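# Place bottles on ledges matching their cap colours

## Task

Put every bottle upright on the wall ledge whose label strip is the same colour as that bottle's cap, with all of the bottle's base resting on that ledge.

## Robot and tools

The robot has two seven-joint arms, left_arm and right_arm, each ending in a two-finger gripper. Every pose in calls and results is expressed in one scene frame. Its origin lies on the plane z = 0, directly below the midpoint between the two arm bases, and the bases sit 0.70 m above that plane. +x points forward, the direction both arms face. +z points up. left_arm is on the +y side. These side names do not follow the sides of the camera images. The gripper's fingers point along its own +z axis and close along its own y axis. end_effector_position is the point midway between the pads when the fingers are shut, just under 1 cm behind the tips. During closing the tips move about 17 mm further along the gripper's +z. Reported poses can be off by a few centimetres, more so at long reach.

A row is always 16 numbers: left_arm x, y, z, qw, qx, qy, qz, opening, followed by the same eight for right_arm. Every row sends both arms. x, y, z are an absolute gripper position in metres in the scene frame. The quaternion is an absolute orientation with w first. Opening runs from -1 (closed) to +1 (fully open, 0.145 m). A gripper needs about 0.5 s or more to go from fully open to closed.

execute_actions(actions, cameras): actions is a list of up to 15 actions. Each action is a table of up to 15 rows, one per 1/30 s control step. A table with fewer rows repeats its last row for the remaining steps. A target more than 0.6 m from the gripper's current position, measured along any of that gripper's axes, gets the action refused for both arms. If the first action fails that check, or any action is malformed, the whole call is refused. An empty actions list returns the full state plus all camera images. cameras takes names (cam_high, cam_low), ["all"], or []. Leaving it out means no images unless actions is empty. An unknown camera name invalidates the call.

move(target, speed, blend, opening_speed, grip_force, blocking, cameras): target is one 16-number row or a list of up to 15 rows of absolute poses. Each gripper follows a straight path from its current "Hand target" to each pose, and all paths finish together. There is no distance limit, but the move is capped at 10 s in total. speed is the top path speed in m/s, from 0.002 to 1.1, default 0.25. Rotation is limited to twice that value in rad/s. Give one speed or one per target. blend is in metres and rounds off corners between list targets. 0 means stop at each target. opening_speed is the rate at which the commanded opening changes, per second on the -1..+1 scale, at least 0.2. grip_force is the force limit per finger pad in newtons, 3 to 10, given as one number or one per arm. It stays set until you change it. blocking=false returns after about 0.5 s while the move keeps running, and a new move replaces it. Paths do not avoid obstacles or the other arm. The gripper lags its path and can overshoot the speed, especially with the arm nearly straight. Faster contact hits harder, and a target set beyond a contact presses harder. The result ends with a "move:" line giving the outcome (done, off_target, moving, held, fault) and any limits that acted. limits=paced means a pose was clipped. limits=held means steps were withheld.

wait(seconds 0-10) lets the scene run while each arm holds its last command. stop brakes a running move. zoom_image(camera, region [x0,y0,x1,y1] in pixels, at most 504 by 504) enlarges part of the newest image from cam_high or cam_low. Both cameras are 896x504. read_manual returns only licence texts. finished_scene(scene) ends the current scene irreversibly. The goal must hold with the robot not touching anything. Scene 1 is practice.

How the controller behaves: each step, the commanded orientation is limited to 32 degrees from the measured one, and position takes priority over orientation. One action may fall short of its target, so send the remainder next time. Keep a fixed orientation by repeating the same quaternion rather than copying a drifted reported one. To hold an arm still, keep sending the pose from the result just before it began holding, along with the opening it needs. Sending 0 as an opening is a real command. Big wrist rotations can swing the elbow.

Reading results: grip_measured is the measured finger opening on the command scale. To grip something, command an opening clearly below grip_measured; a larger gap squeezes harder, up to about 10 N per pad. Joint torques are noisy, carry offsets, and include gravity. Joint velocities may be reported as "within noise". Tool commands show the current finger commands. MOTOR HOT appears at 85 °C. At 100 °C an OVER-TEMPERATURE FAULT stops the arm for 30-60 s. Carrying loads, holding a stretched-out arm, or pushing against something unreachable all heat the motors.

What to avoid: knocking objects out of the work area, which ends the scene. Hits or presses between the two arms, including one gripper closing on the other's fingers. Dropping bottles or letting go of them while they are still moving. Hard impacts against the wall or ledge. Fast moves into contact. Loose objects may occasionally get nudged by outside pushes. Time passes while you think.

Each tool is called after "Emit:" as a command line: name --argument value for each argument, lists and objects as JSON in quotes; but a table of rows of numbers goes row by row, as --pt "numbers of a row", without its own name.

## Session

Emit:
execute_actions --actions '[]'

Emit:
zoom_image --camera "cam_low" --region '[320, 130, 620, 400]'

Emit:
zoom_image --camera "cam_high" --region '[420, 190, 700, 420]'

Scene clock: 0.00 s.
left_arm: end_effector_position=(+0.2239, +0.1828, +0.6144) grip_measured=+1.00 end_effector_quat_wxyz=(-0.319, +0.395, -0.515, +0.691) | right_arm: end_effector_position=(+0.4009, -0.1655, +0.3728) grip_measured=+1.00 end_effector_quat_wxyz=(+0.260, +0.265, +0.837, +0.401)
Joint positions: left_arm=[-1.106 0.942 0.535 2.339 -0.48 -0.199 -0.367 0.145] | right_arm=[0.583 0.619 -0.841 0.925 -1.182 -0.496 -0.047 0.145]
Joint velocities: within noise
Joint torques (N m): no reading
Motor temperatures (°C): left_arm=[20 21 22 20 21 23 21] | right_arm=[20 22 21 19 20 19 21]
Hand target: left_arm +0.2239, +0.1828, +0.6144; -0.319, +0.395, -0.515, +0.691 | right_arm +0.4009, -0.1655, +0.3728; +0.260, +0.265, +0.837, +0.401
Tool commands: left_gripper/opening=+1.0 right_gripper/opening=+1.0

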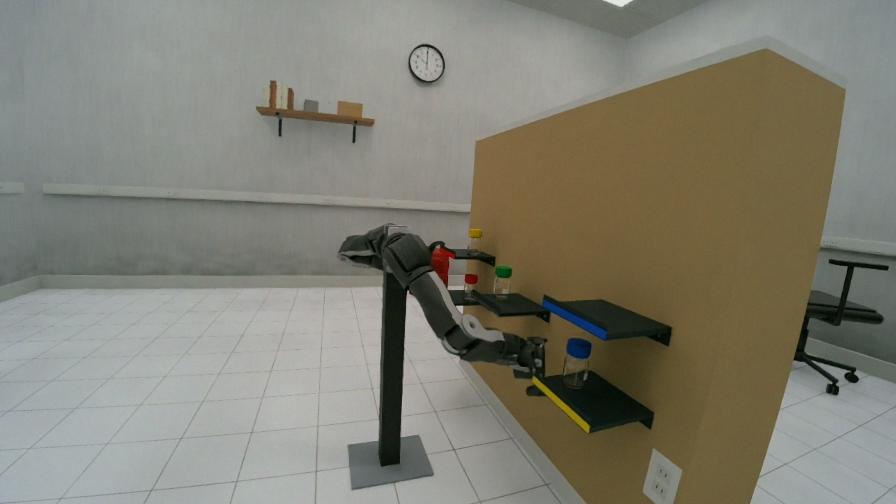

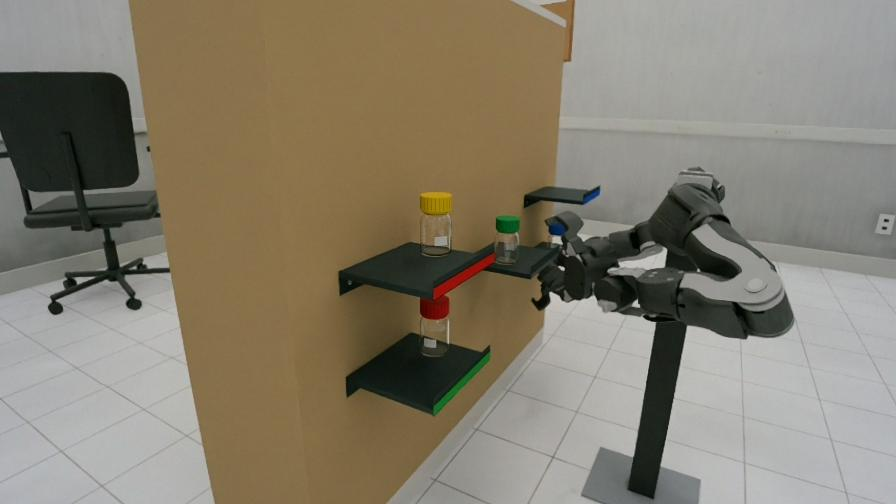

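Scaled by 1.680 from the camera's 896x504 image, which has a finer 1280x720 frame.

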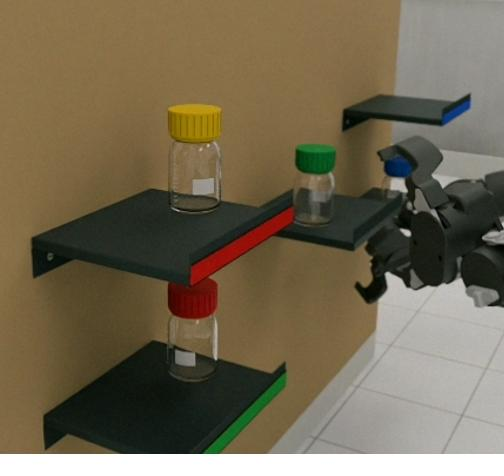

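Scaled by 1.800 from the camera's 896x504 image, which has a finer 1280x720 frame.

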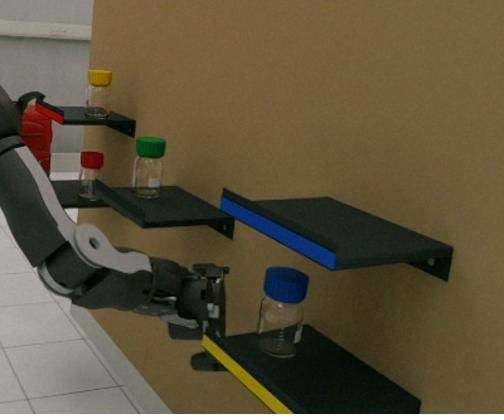

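Emit:
move --pt "0.275 0.19 0.60 0 0.7071 0 0.7071 0.3 0.28 -0.18 0.44 0 0.7071 0 0.7071 0.3" --pt "0.30 0.10 0.608 0.0928 0.7010 -0.0928 0.7010 0.3 0.27 -0.32 0.52 0 0.7071 0 0.7071 0.3" --speed '[0.3, 0.2]' --blend '[0.02, 0]' --cameras '["cam_low", "cam_high"]'

Emit:
zoom_image --camera "cam_low" --region '[400, 180, 520, 370]'

Emit:
zoom_image --camera "cam_low" --region '[480, 170, 600, 300]'

Emit:
zoom_image --camera "cam_high" --region '[430, 220, 530, 320]'

Emit:
zoom_image --camera "cam_high" --region '[500, 320, 620, 440]'

Scene clock: 82.03 s.
left_arm: end_effector_position=(+0.2994, +0.1002, +0.6110) grip_measured=+0.30 end_effector_quat_wxyz=(+0.093, +0.697, -0.092, +0.705) | right_arm: end_effector_position=(+0.2700, -0.3218, +0.5223) grip_measured=+0.30 end_effector_quat_wxyz=(+0.004, +0.704, -0.001, +0.710)
Joint positions: left_arm=[-0.031 0.508 -0.332 2.357 0.535 0.496 -0.408 0.098] | right_arm=[-0.603 0.596 0.452 1.836 0.729 -0.128 0.197 0.098]
Joint torques (N m): left_arm=[3.39 1.33 0.4 3.21 0 -0.5 0.09] | right_arm=[0.57 4.79 1.7 2.93 0.3 -0.32 0.15]
Hand target: left_arm +0.3000, +0.1000, +0.6080; +0.093, +0.701, -0.093, +0.701 | right_arm +0.2700, -0.3200, +0.5200; +0.000, +0.707, +0.000, +0.707
Off the commanded pose: left_arm 0.003 m, 1 deg | right_arm 0.003 m, 1 deg.
move: done

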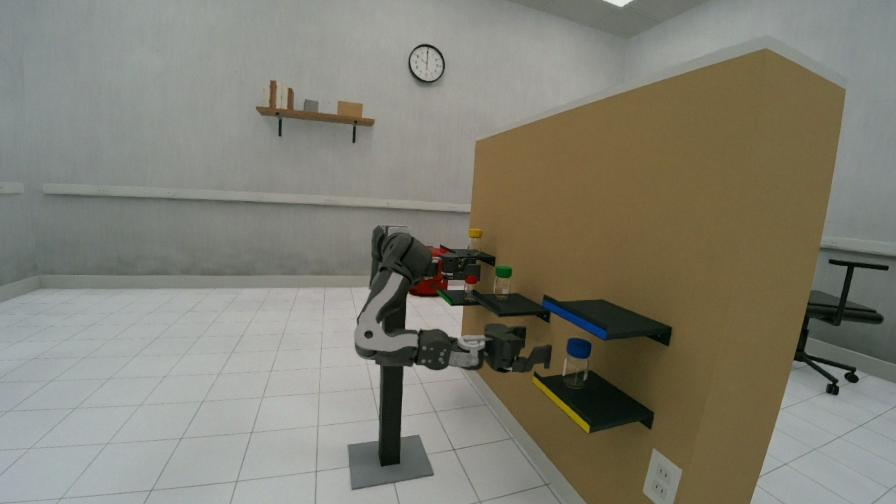

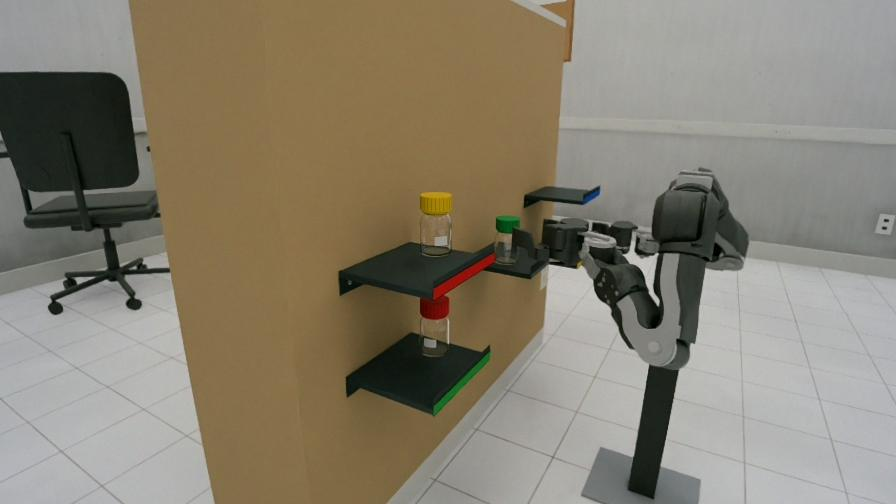

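Scaled by 2.653 from the camera's 896x504 image, which has a finer 1280x720 frame.

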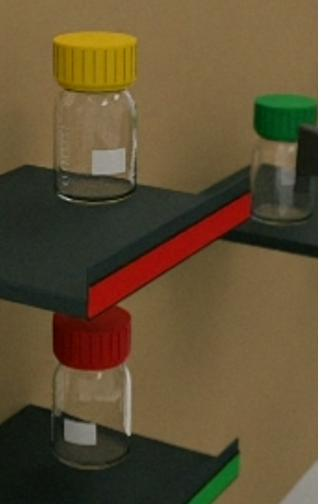

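Scaled by 3.877 from the camera's 896x504 image, which has a finer 1280x720 frame.

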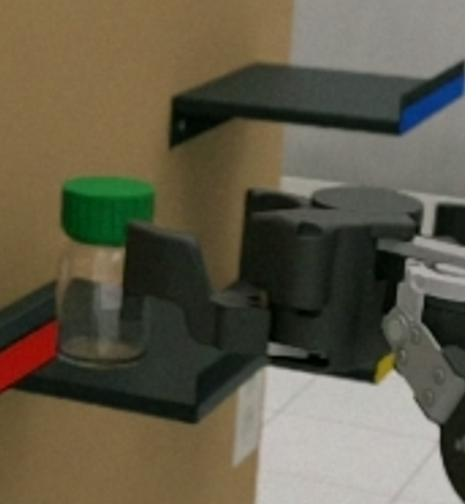

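Scaled by 5.040 from the camera's 896x504 image, which has a finer 1280x720 frame.

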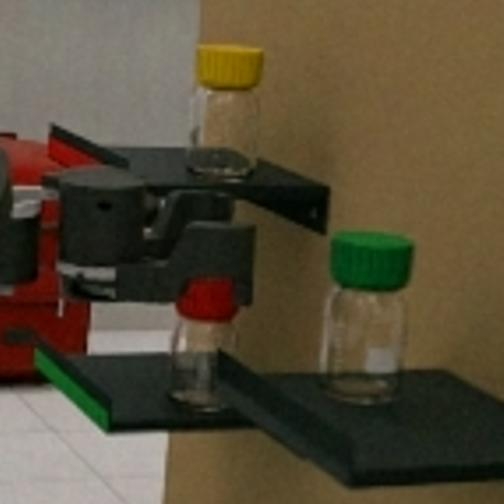

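Scaled by 4.200 from the camera's 896x504 image, which has a finer 1280x720 frame.

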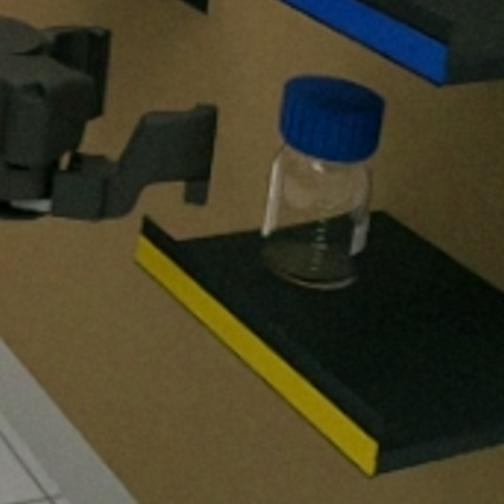

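Emit:
move --pt "0.30 0.074 0.60 0.1228 0.6964 -0.1228 0.6964 0.3 0.28 -0.346 0.507 0 0.7071 0 0.7071 0.3" --pt "0.374 0.0465 0.596 0.1228 0.6964 -0.1228 0.6964 0.3 0.374 -0.347 0.505 0 0.7071 0 0.7071 0.3" --speed '[0.15, 0.1]' --blend '[0.01, 0]' --cameras '["cam_low", "cam_high"]'

Emit:
zoom_image --camera "cam_low" --region '[480, 190, 580, 290]'

Emit:
zoom_image --camera "cam_high" --region '[450, 240, 540, 320]'

Emit:
zoom_image --camera "cam_high" --region '[530, 320, 620, 410]'

Scene clock: 169.80 s.
left_arm: end_effector_position=(+0.3741, +0.0477, +0.5982) grip_measured=+0.30 end_effector_quat_wxyz=(+0.121, +0.695, -0.121, +0.699) | right_arm: end_effector_position=(+0.3743, -0.3480, +0.5081) grip_measured=+0.30 end_effector_quat_wxyz=(+0.001, +0.704, -0.001, +0.710)
Joint positions: left_arm=[0.353 0.34 -0.544 1.938 0.519 0.453 -0.352 0.098] | right_arm=[0.017 0.684 0.135 1.324 0.679 -0.099 0.257 0.098]
Joint torques (N m): left_arm=[6.21 0.25 0.68 3.64 0 -0.68 0.21] | right_arm=[3.34 5.74 1.94 3 0.22 -0.38 0.05]
Hand target: left_arm +0.3740, +0.0465, +0.5960; +0.123, +0.696, -0.123, +0.696 | right_arm +0.3740, -0.3470, +0.5050; +0.000, +0.707, +0.000, +0.707
Off the commanded pose: left_arm 0.003 m, 0 deg | right_arm 0.003 m, 1 deg.
move: done

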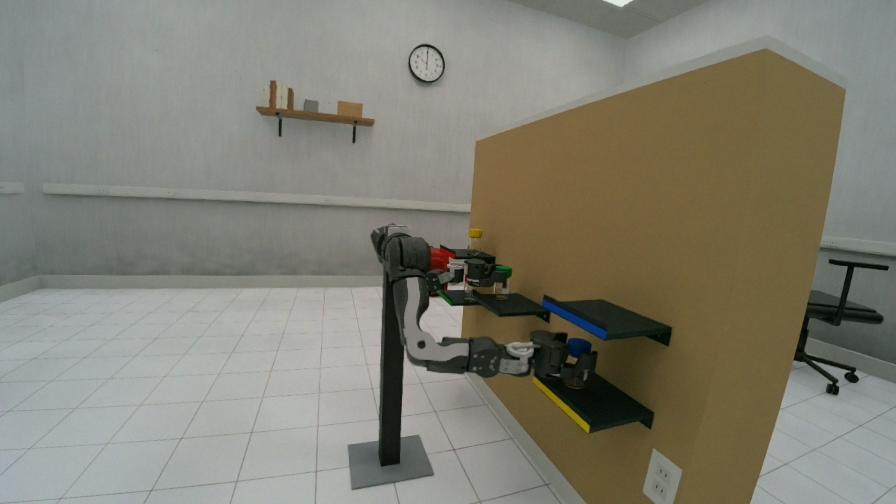

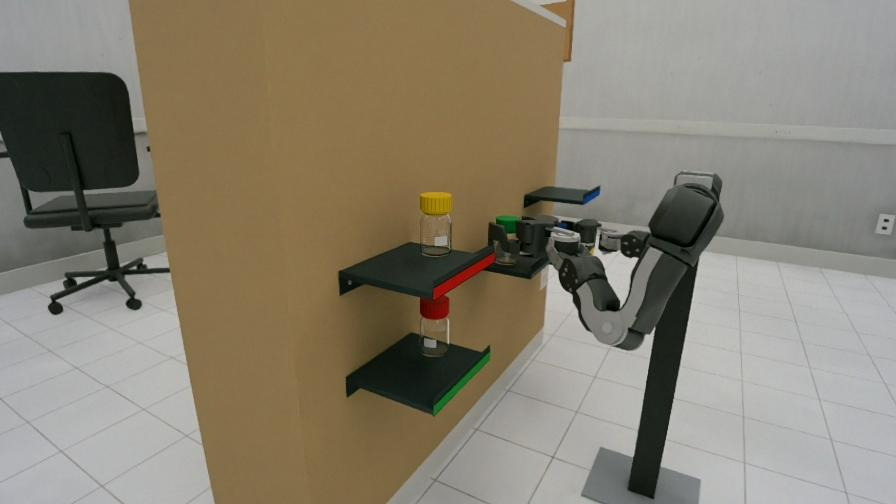

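Scaled by 5.040 from the camera's 896x504 image, which has a finer 1280x720 frame.

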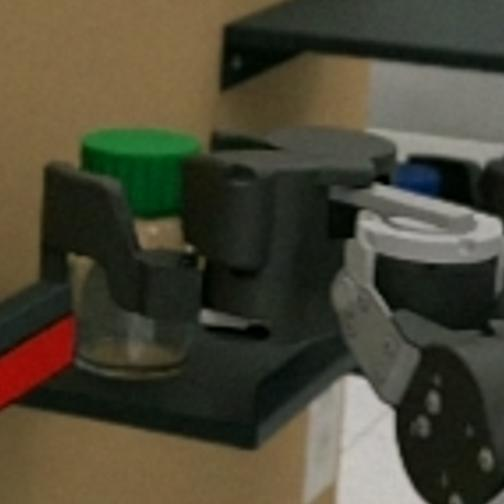

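Scaled by 5.600 from the camera's 896x504 image, which has a finer 1280x720 frame.

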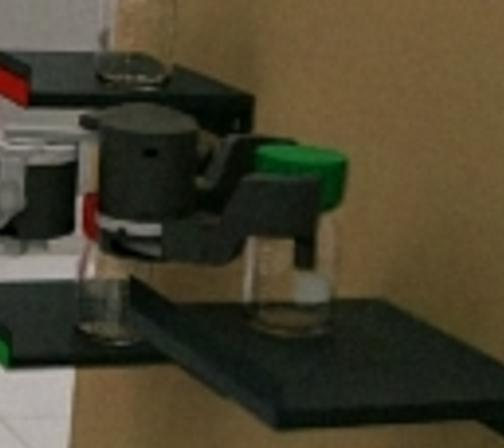

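Scaled by 5.600 from the camera's 896x504 image, which has a finer 1280x720 frame.

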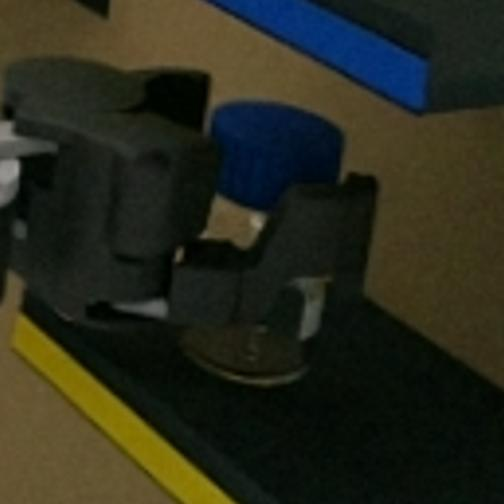

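Emit:
zoom_image --camera "cam_low" --region '[540, 200, 630, 260]'

Scaled by 5.600 from the camera's 896x504 image, which has a finer 1280x720 frame.

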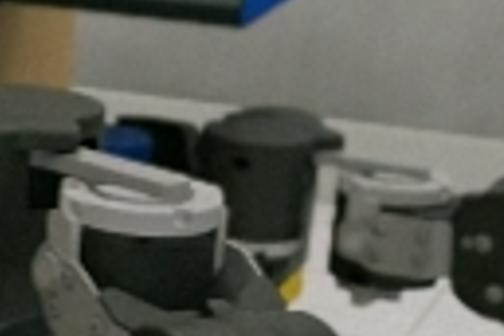

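Emit:
move --pt "0.3745 0.0478 0.594 0.1228 0.6964 -0.1228 0.6964 0.3 0.374 -0.347 0.505 0 0.7071 0 0.7071 0.3" --pt "0.3745 0.0478 0.594 0.1228 0.6964 -0.1228 0.6964 -0.5 0.374 -0.347 0.505 0 0.7071 0 0.7071 0.3" --pt "0.3745 0.0478 0.645 0.1228 0.6964 -0.1228 0.6964 -0.6 0.374 -0.347 0.505 0 0.7071 0 0.7071 0.3" --pt "0.36 0.12 0.65 0.0616 0.7044 -0.0616 0.7044 -0.6 0.374 -0.347 0.505 0 0.7071 0 0.7071 0.3" --pt "0.31 0.20 0.63 0.0308 0.7064 -0.0308 0.7064 -0.6 0.374 -0.347 0.505 0 0.7071 0 0.7071 0.3" --speed '[0.05, 0.05, 0.1, 0.15, 0.15]' --blend '[0, 0, 0.01, 0.03, 0]' --opening_speed 0.8 --cameras '["cam_low", "cam_high"]'

Emit:
zoom_image --camera "cam_low" --region '[450, 190, 640, 310]'

Emit:
zoom_image --camera "cam_high" --region '[430, 220, 530, 320]'

Scene clock: 228.67 s.
left_arm: end_effector_position=(+0.3103, +0.2014, +0.6259) grip_measured=-0.24 end_effector_quat_wxyz=(+0.028, +0.713, -0.029, +0.700) | right_arm: end_effector_position=(+0.3743, -0.3480, +0.5081) grip_measured=+0.30 end_effector_quat_wxyz=(+0.001, +0.704, -0.001, +0.710)
Joint positions: left_arm=[-0.14 0.578 0.164 2.323 0.72 0.577 -0.25 0.058] | right_arm=[0.017 0.684 0.135 1.324 0.679 -0.099 0.257 0.098]
Joint torques (N m): left_arm=[4.23 3.05 1.4 4.81 0.01 -0.97 0.22] | right_arm=[3.36 5.74 1.88 3.03 0.19 -0.33 0.04]
Hand target: left_arm +0.3099, +0.2000, +0.6300; +0.031, +0.706, -0.031, +0.706 | right_arm +0.3740, -0.3470, +0.5050; +0.000, +0.707, +0.000, +0.707
Off the commanded pose: left_arm 0.004 m, 1 deg | right_arm 0.003 m, 1 deg.
move: off_target (left_arm); blend cut to 0 m at target 3; target 2's new opening was sent with left_arm's hand 0.004 m and 1 deg from that target

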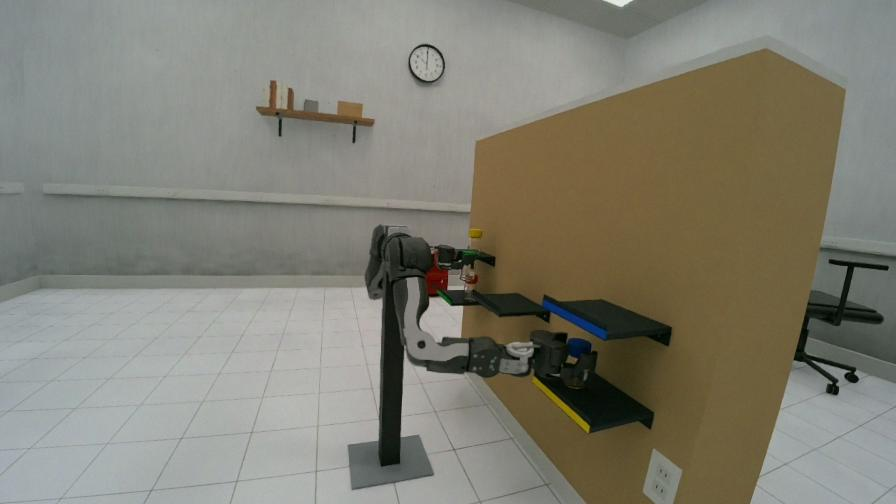

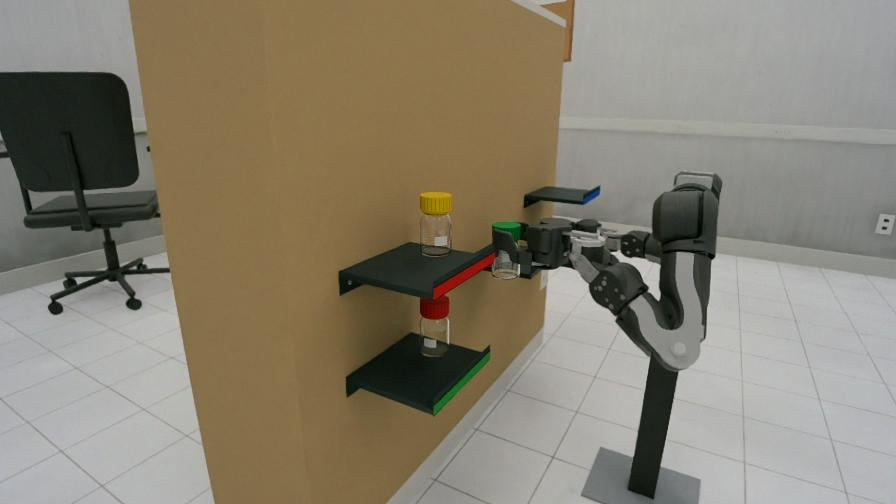

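Scaled by 2.653 from the camera's 896x504 image, which has a finer 1280x720 frame.

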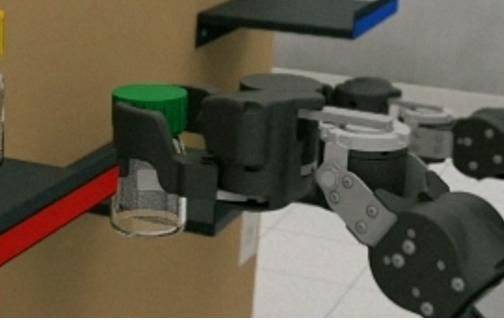

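Scaled by 5.040 from the camera's 896x504 image, which has a finer 1280x720 frame.

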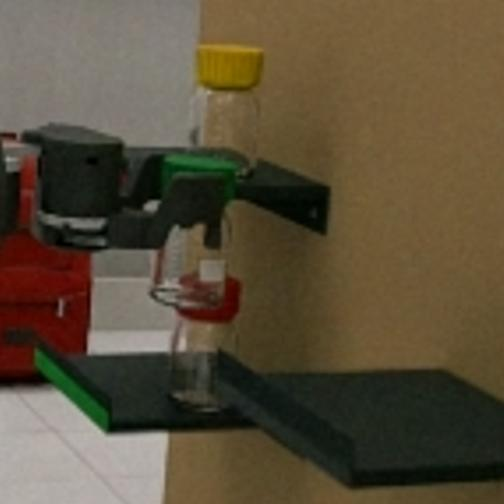

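Emit:
move --pt "0.25 0.225 0.60 0 0.7071 0 0.7071 -0.6 0.374 -0.347 0.505 0 0.7071 0 0.7071 0.3" --pt "0.232 0.34 0.57 0 0.7071 0 0.7071 -0.6 0.374 -0.347 0.505 0 0.7071 0 0.7071 0.3" --pt "0.24 0.43 0.55 0 0.7071 0 0.7071 -0.6 0.374 -0.347 0.505 0 0.7071 0 0.7071 0.3" --pt "0.384 0.447 0.548 0 0.7071 0 0.7071 -0.6 0.374 -0.347 0.505 0 0.7071 0 0.7071 0.3" --speed '[0.13, 0.13, 0.13, 0.1]' --blend '[0.02, 0.03, 0.02, 0]' --cameras '["cam_low", "cam_high"]'

Emit:
zoom_image --camera "cam_low" --region '[340, 260, 500, 420]'

Emit:
zoom_image --camera "cam_low" --region '[520, 170, 620, 270]'

Emit:
zoom_image --camera "cam_high" --region '[430, 240, 500, 320]'

Scene clock: 250.43 s.
left_arm: end_effector_position=(+0.3840, +0.4484, +0.5495) grip_measured=-0.24 end_effector_quat_wxyz=(-0.002, +0.709, +0.001, +0.705) | right_arm: end_effector_position=(+0.3743, -0.3480, +0.5081) grip_measured=+0.30 end_effector_quat_wxyz=(+0.001, +0.704, -0.001, +0.710)
Joint positions: left_arm=[0.328 0.868 0.185 0.866 0.705 -0.052 0.621 0.058] | right_arm=[0.017 0.684 0.135 1.324 0.679 -0.099 0.257 0.098]
Joint torques (N m): left_arm=[5.95 6.95 1.63 3.6 0.52 -0.78 0.23] | right_arm=[3.49 5.87 1.85 2.97 0.22 -0.35 0.05]
Hand target: left_arm +0.3840, +0.4470, +0.5481; +0.000, +0.707, +0.000, +0.707 | right_arm +0.3740, -0.3470, +0.5050; +0.000, +0.707, +0.000, +0.707
Off the commanded pose: left_arm 0.002 m, 0 deg | right_arm 0.003 m, 1 deg.
move: done

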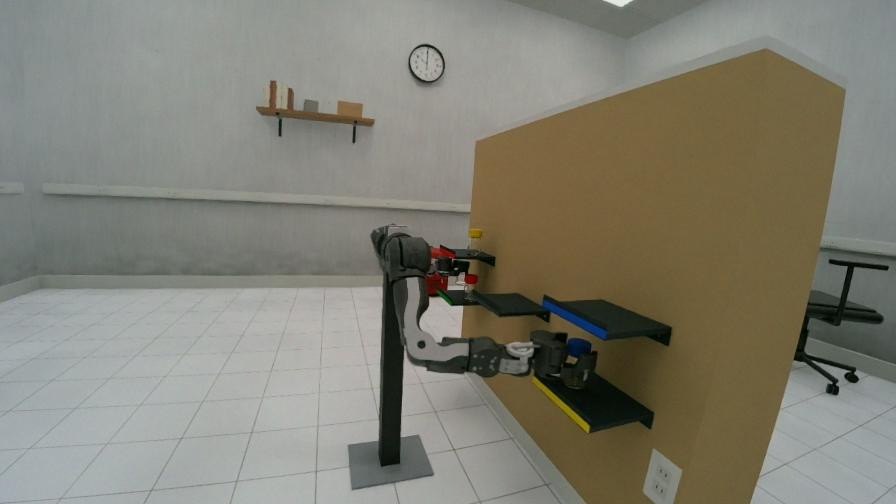

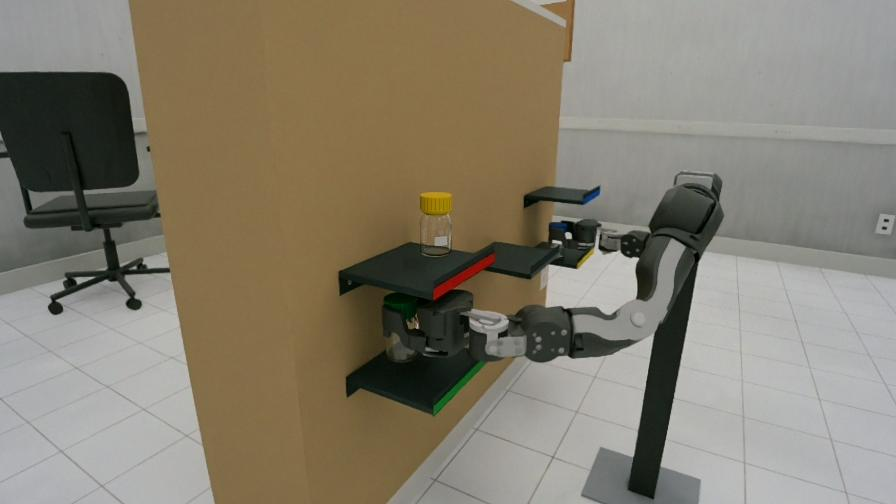

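Scaled by 3.150 from the camera's 896x504 image, which has a finer 1280x720 frame.

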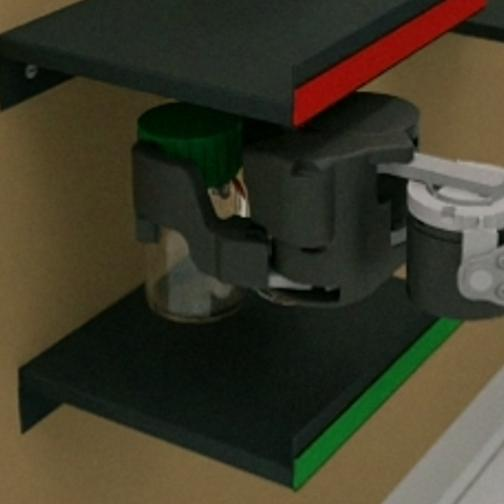

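Scaled by 5.040 from the camera's 896x504 image, which has a finer 1280x720 frame.

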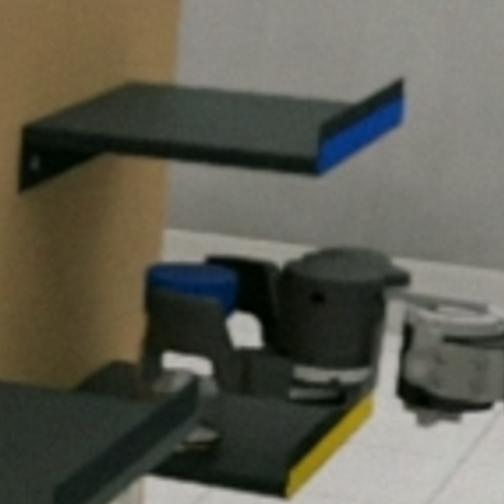

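Scaled by 6.300 from the camera's 896x504 image, which has a finer 1280x720 frame.

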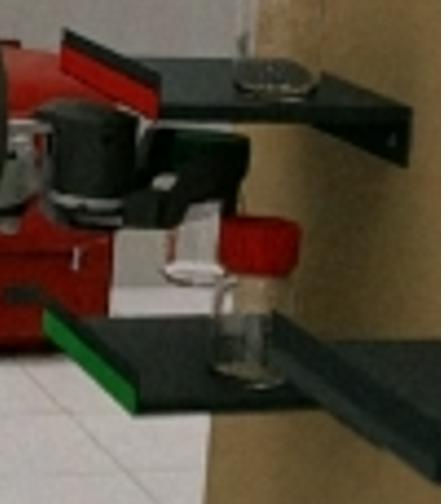

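Emit:
move --pt "0.384 0.447 0.512 0 0.7071 0 0.7071 -0.6 0.3705 -0.351 0.503 0 0.7071 0 0.7071 0.3" --pt "0.384 0.447 0.502 0 0.7071 0 0.7071 -0.6 0.3705 -0.351 0.503 0 0.7071 0 0.7071 -0.5" --speed '[0.05, 0.02]' --opening_speed 0.7 --cameras '["cam_low", "cam_high"]'

Emit:
zoom_image --camera "cam_low" --region '[370, 280, 480, 390]'

Emit:
zoom_image --camera "cam_low" --region '[520, 190, 600, 270]'

Emit:
zoom_image --camera "cam_high" --region '[530, 320, 620, 410]'

Scene clock: 282.23 s.
left_arm: end_effector_position=(+0.3850, +0.4477, +0.5092) grip_measured=-0.24 end_effector_quat_wxyz=(-0.002, +0.699, -0.001, +0.715) | right_arm: end_effector_position=(+0.3711, -0.3499, +0.5029) grip_measured=-0.24 end_effector_quat_wxyz=(+0.000, +0.708, +0.000, +0.707)
Joint positions: left_arm=[0.416 0.806 0.102 0.624 0.698 -0.263 0.704 0.058] | right_arm=[0.004 0.689 0.135 1.315 0.687 -0.108 0.266 0.058]
Joint torques (N m): left_arm=[5.6 7.03 0.13 2.77 0.3 -0.2 0.07] | right_arm=[3.2 6.63 3.45 3.04 0.35 -0.52 0.13]
Hand target: left_arm +0.3839, +0.4470, +0.5021; +0.000, +0.707, +0.000, +0.707 | right_arm +0.3705, -0.3510, +0.5029; +0.000, +0.707, +0.000, +0.707
Off the commanded pose: left_arm 0.007 m, 1 deg | right_arm 0.001 m, 0 deg.
move: off_target (left_arm)

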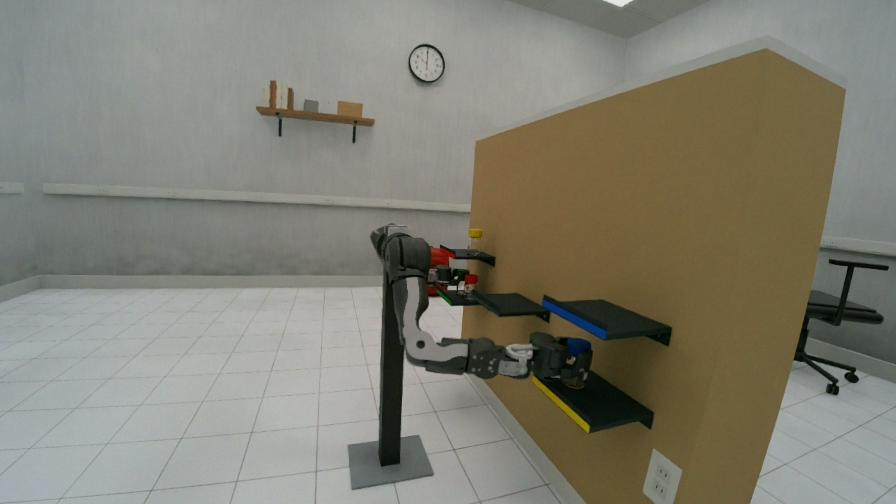

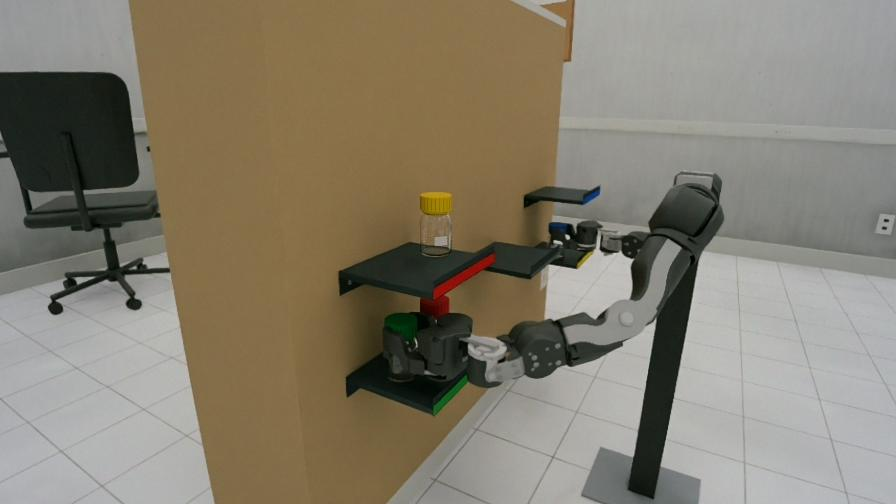

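Scaled by 4.582 from the camera's 896x504 image, which has a finer 1280x720 frame.

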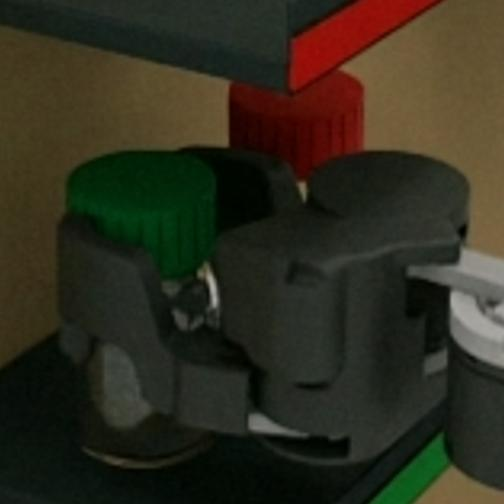

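Scaled by 6.300 from the camera's 896x504 image, which has a finer 1280x720 frame.

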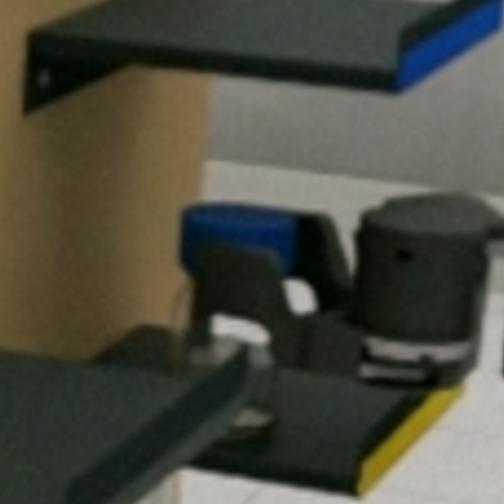

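Scaled by 5.600 from the camera's 896x504 image, which has a finer 1280x720 frame.

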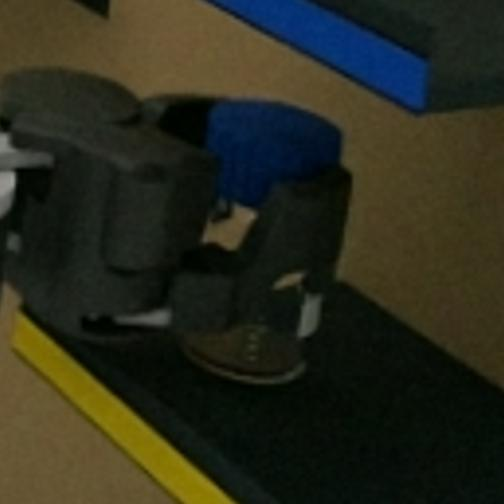

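Emit:
move --pt "0.384 0.447 0.507 0 0.7071 0 0.7071 -0.6 0.3705 -0.351 0.525 0 0.7071 0 0.7071 -0.6" --pt "0.384 0.447 0.507 0 0.7071 0 0.7071 0.08 0.3705 -0.351 0.525 0 0.7071 0 0.7071 -0.6" --pt "0.30 0.447 0.512 0 0.7071 0 0.7071 0.08 0.37 -0.21 0.54 0 0.7071 0 0.7071 -0.6" --pt "0.25 0.40 0.52 0 0.7071 0 0.7071 0.2 0.37 -0.19 0.63 -0.0308 0.7064 0.0308 0.7064 -0.6" --speed '[0.05, 0.02, 0.1, 0.13]' --blend '[0, 0, 0.01, 0]' --opening_speed 0.6 --cameras '["cam_low", "cam_high"]'

Emit:
zoom_image --camera "cam_low" --region '[360, 180, 540, 420]'

Emit:
zoom_image --camera "cam_high" --region '[430, 210, 570, 350]'

Scene clock: 367.87 s.
left_arm: end_effector_position=(+0.2499, +0.3993, +0.5193) grip_measured=+0.20 end_effector_quat_wxyz=(+0.002, +0.708, -0.002, +0.706) | right_arm: end_effector_position=(+0.3698, -0.1882, +0.6283) grip_measured=-0.24 end_effector_quat_wxyz=(-0.032, +0.709, +0.034, +0.704)
Joint positions: left_arm=[-0.592 0.67 0.659 1.523 0.86 -0.156 0.547 0.09] | right_arm=[0.197 0.443 -0.002 2.065 0.547 0.641 -0.161 0.058]
Joint torques (N m): left_arm=[0.99 5.63 2.73 4.19 0.41 -0.49 -0.05] | right_arm=[4.26 2.07 2.55 3.29 0.03 -0.58 -0.09]
Motor temperatures (°C): left_arm=[23 26 22 22 21 24 21] | right_arm=[22 25 23 20 20 20 21]
Hand target: left_arm +0.2500, +0.4000, +0.5199; +0.000, +0.707, +0.000, +0.707 | right_arm +0.3700, -0.1900, +0.6299; -0.031, +0.707, +0.031, +0.706
Off the commanded pose: left_arm 0.001 m, 0 deg | right_arm 0.002 m, 1 deg.
move: done

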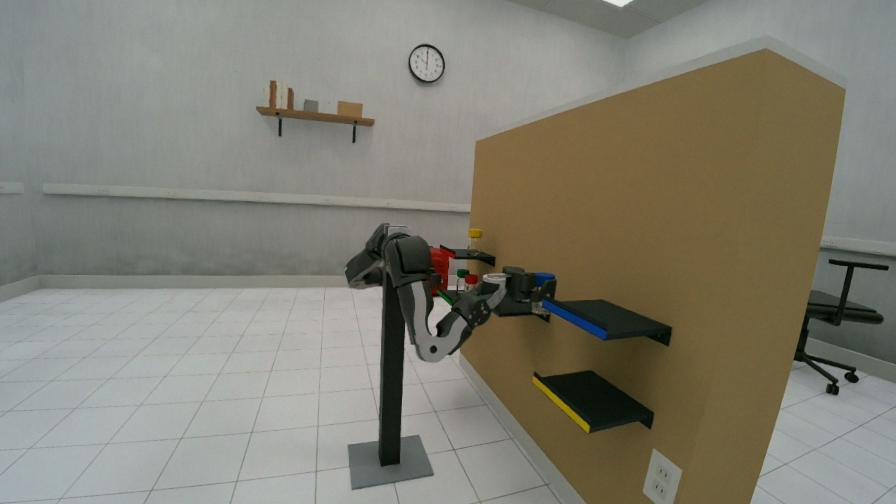

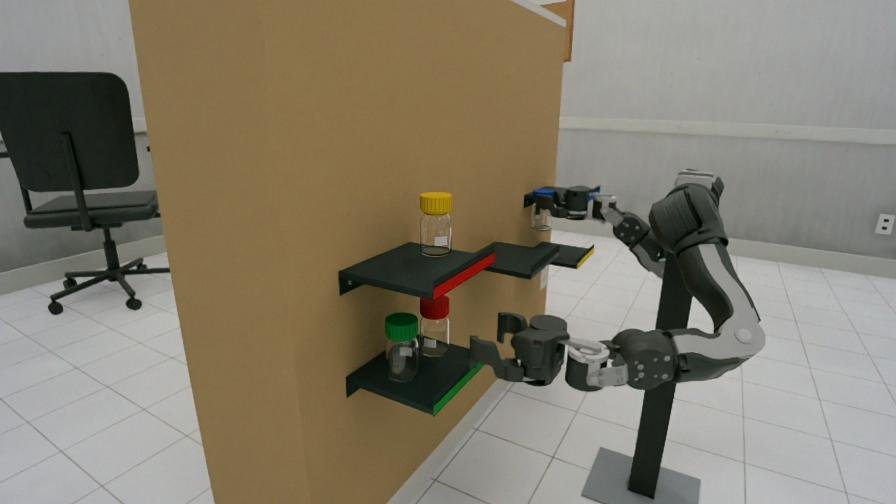

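Scaled by 2.100 from the camera's 896x504 image, which has a finer 1280x720 frame.

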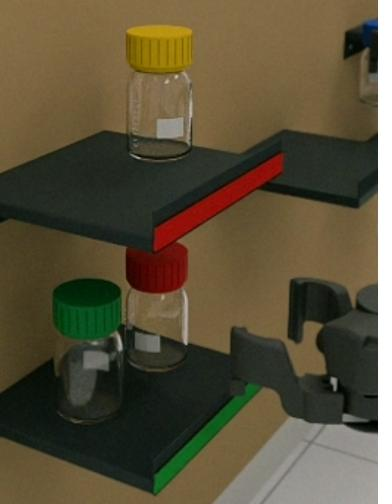

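Scaled by 3.600 from the camera's 896x504 image, which has a finer 1280x720 frame.

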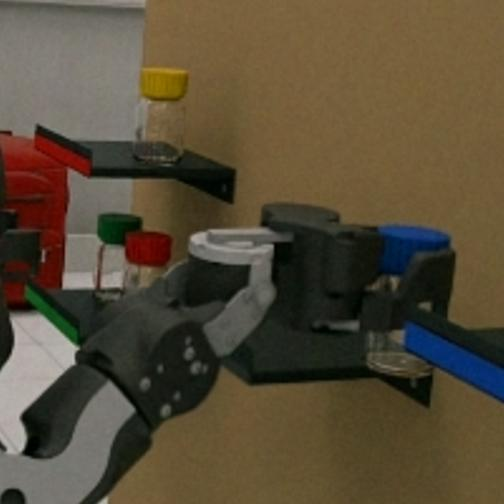

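Emit:
move --pt "0.24 0.34 0.55 0 0.7071 0 0.7071 0.3 0.37 -0.19 0.71 0 0.7071 0 0.7071 -0.6" --pt "0.27 0.215 0.60 0 0.7071 0 0.7071 0.3 0.372 -0.27 0.72 0.0923 0.7010 -0.0923 0.7010 -0.6" --pt "0.325 0.20 0.68 -0.0923 0.7010 0.0923 0.7010 0.3 0.375 -0.372 0.718 0.183 0.683 -0.183 0.683 -0.6" --pt "0.322 0.298 0.70 -0.183 0.683 0.183 0.683 0.3 0.375 -0.372 0.71 0.183 0.683 -0.183 0.683 -0.6" --speed '[0.13, 0.13, 0.13, 0.1]' --blend '[0.02, 0.02, 0.02, 0]' --cameras '["cam_low", "cam_high"]'

Emit:
zoom_image --camera "cam_low" --region '[400, 170, 520, 290]'

Emit:
zoom_image --camera "cam_high" --region '[440, 210, 520, 290]'

Emit:
zoom_image --camera "cam_high" --region '[540, 230, 690, 360]'

Scene clock: 401.97 s.
left_arm: end_effector_position=(+0.3213, +0.2983, +0.7019) grip_measured=+0.30 end_effector_quat_wxyz=(-0.184, +0.680, +0.185, +0.685) | right_arm: end_effector_position=(+0.3756, -0.3716, +0.7068) grip_measured=-0.24 end_effector_quat_wxyz=(+0.182, +0.688, -0.183, +0.678)
Joint positions: left_arm=[0.364 0.762 0.022 2.236 1.12 0.781 -1.149 0.098] | right_arm=[0.511 0.95 -0.023 1.798 1.087 0.624 -0.771 0.058]
Joint torques (N m): left_arm=[4.47 4.02 1.57 1.77 -0.19 -0.3 0.21] | right_arm=[4.65 5.95 3.85 2.5 -0.44 -0.59 0.16]
Hand target: left_arm +0.3220, +0.2980, +0.7000; -0.183, +0.683, +0.183, +0.683 | right_arm +0.3750, -0.3720, +0.7100; +0.183, +0.683, -0.183, +0.683
Off the commanded pose: left_arm 0.002 m, 0 deg | right_arm 0.003 m, 1 deg.
move: done

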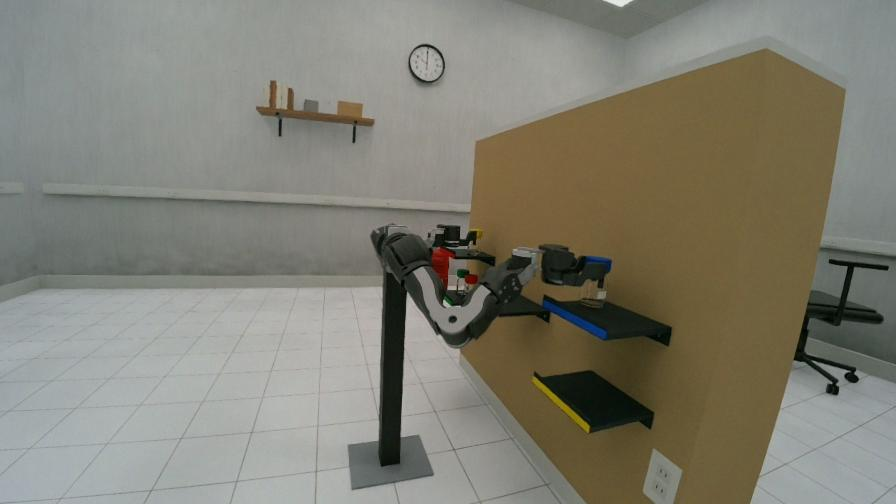

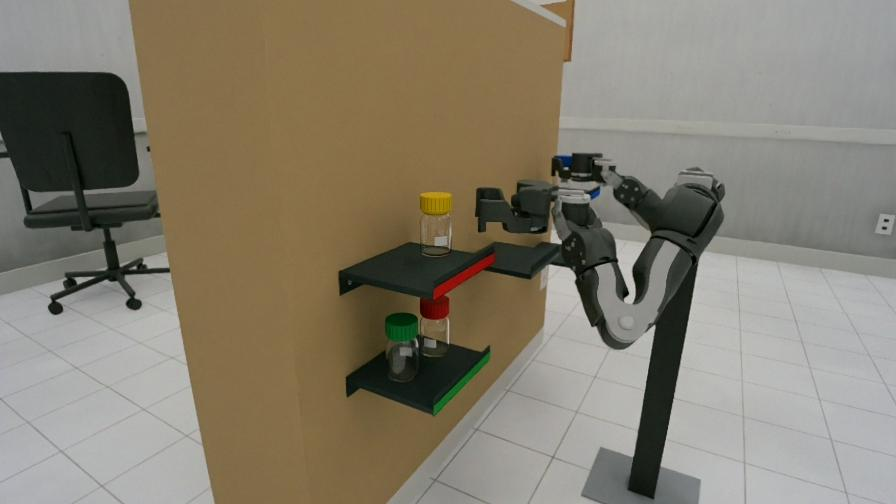

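Scaled by 4.200 from the camera's 896x504 image, which has a finer 1280x720 frame.

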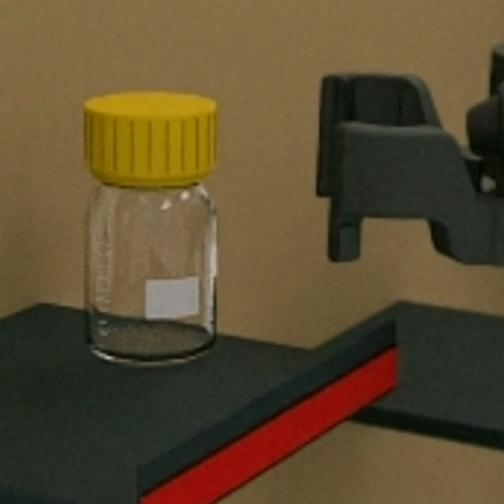

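Scaled by 6.300 from the camera's 896x504 image, which has a finer 1280x720 frame.

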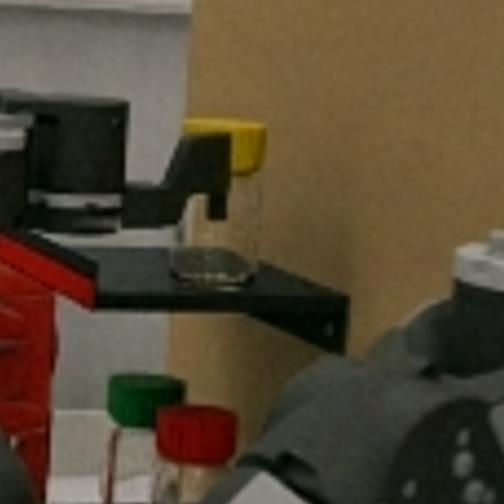

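Scaled by 3.360 from the camera's 896x504 image, which has a finer 1280x720 frame.

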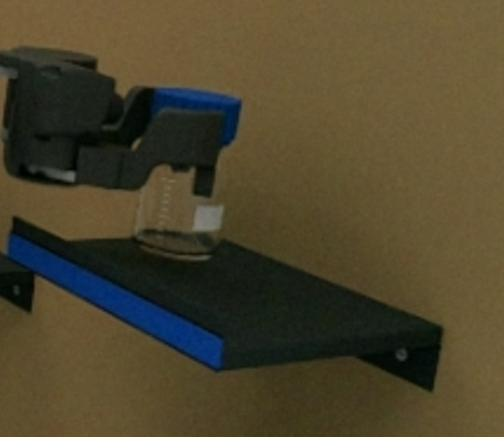

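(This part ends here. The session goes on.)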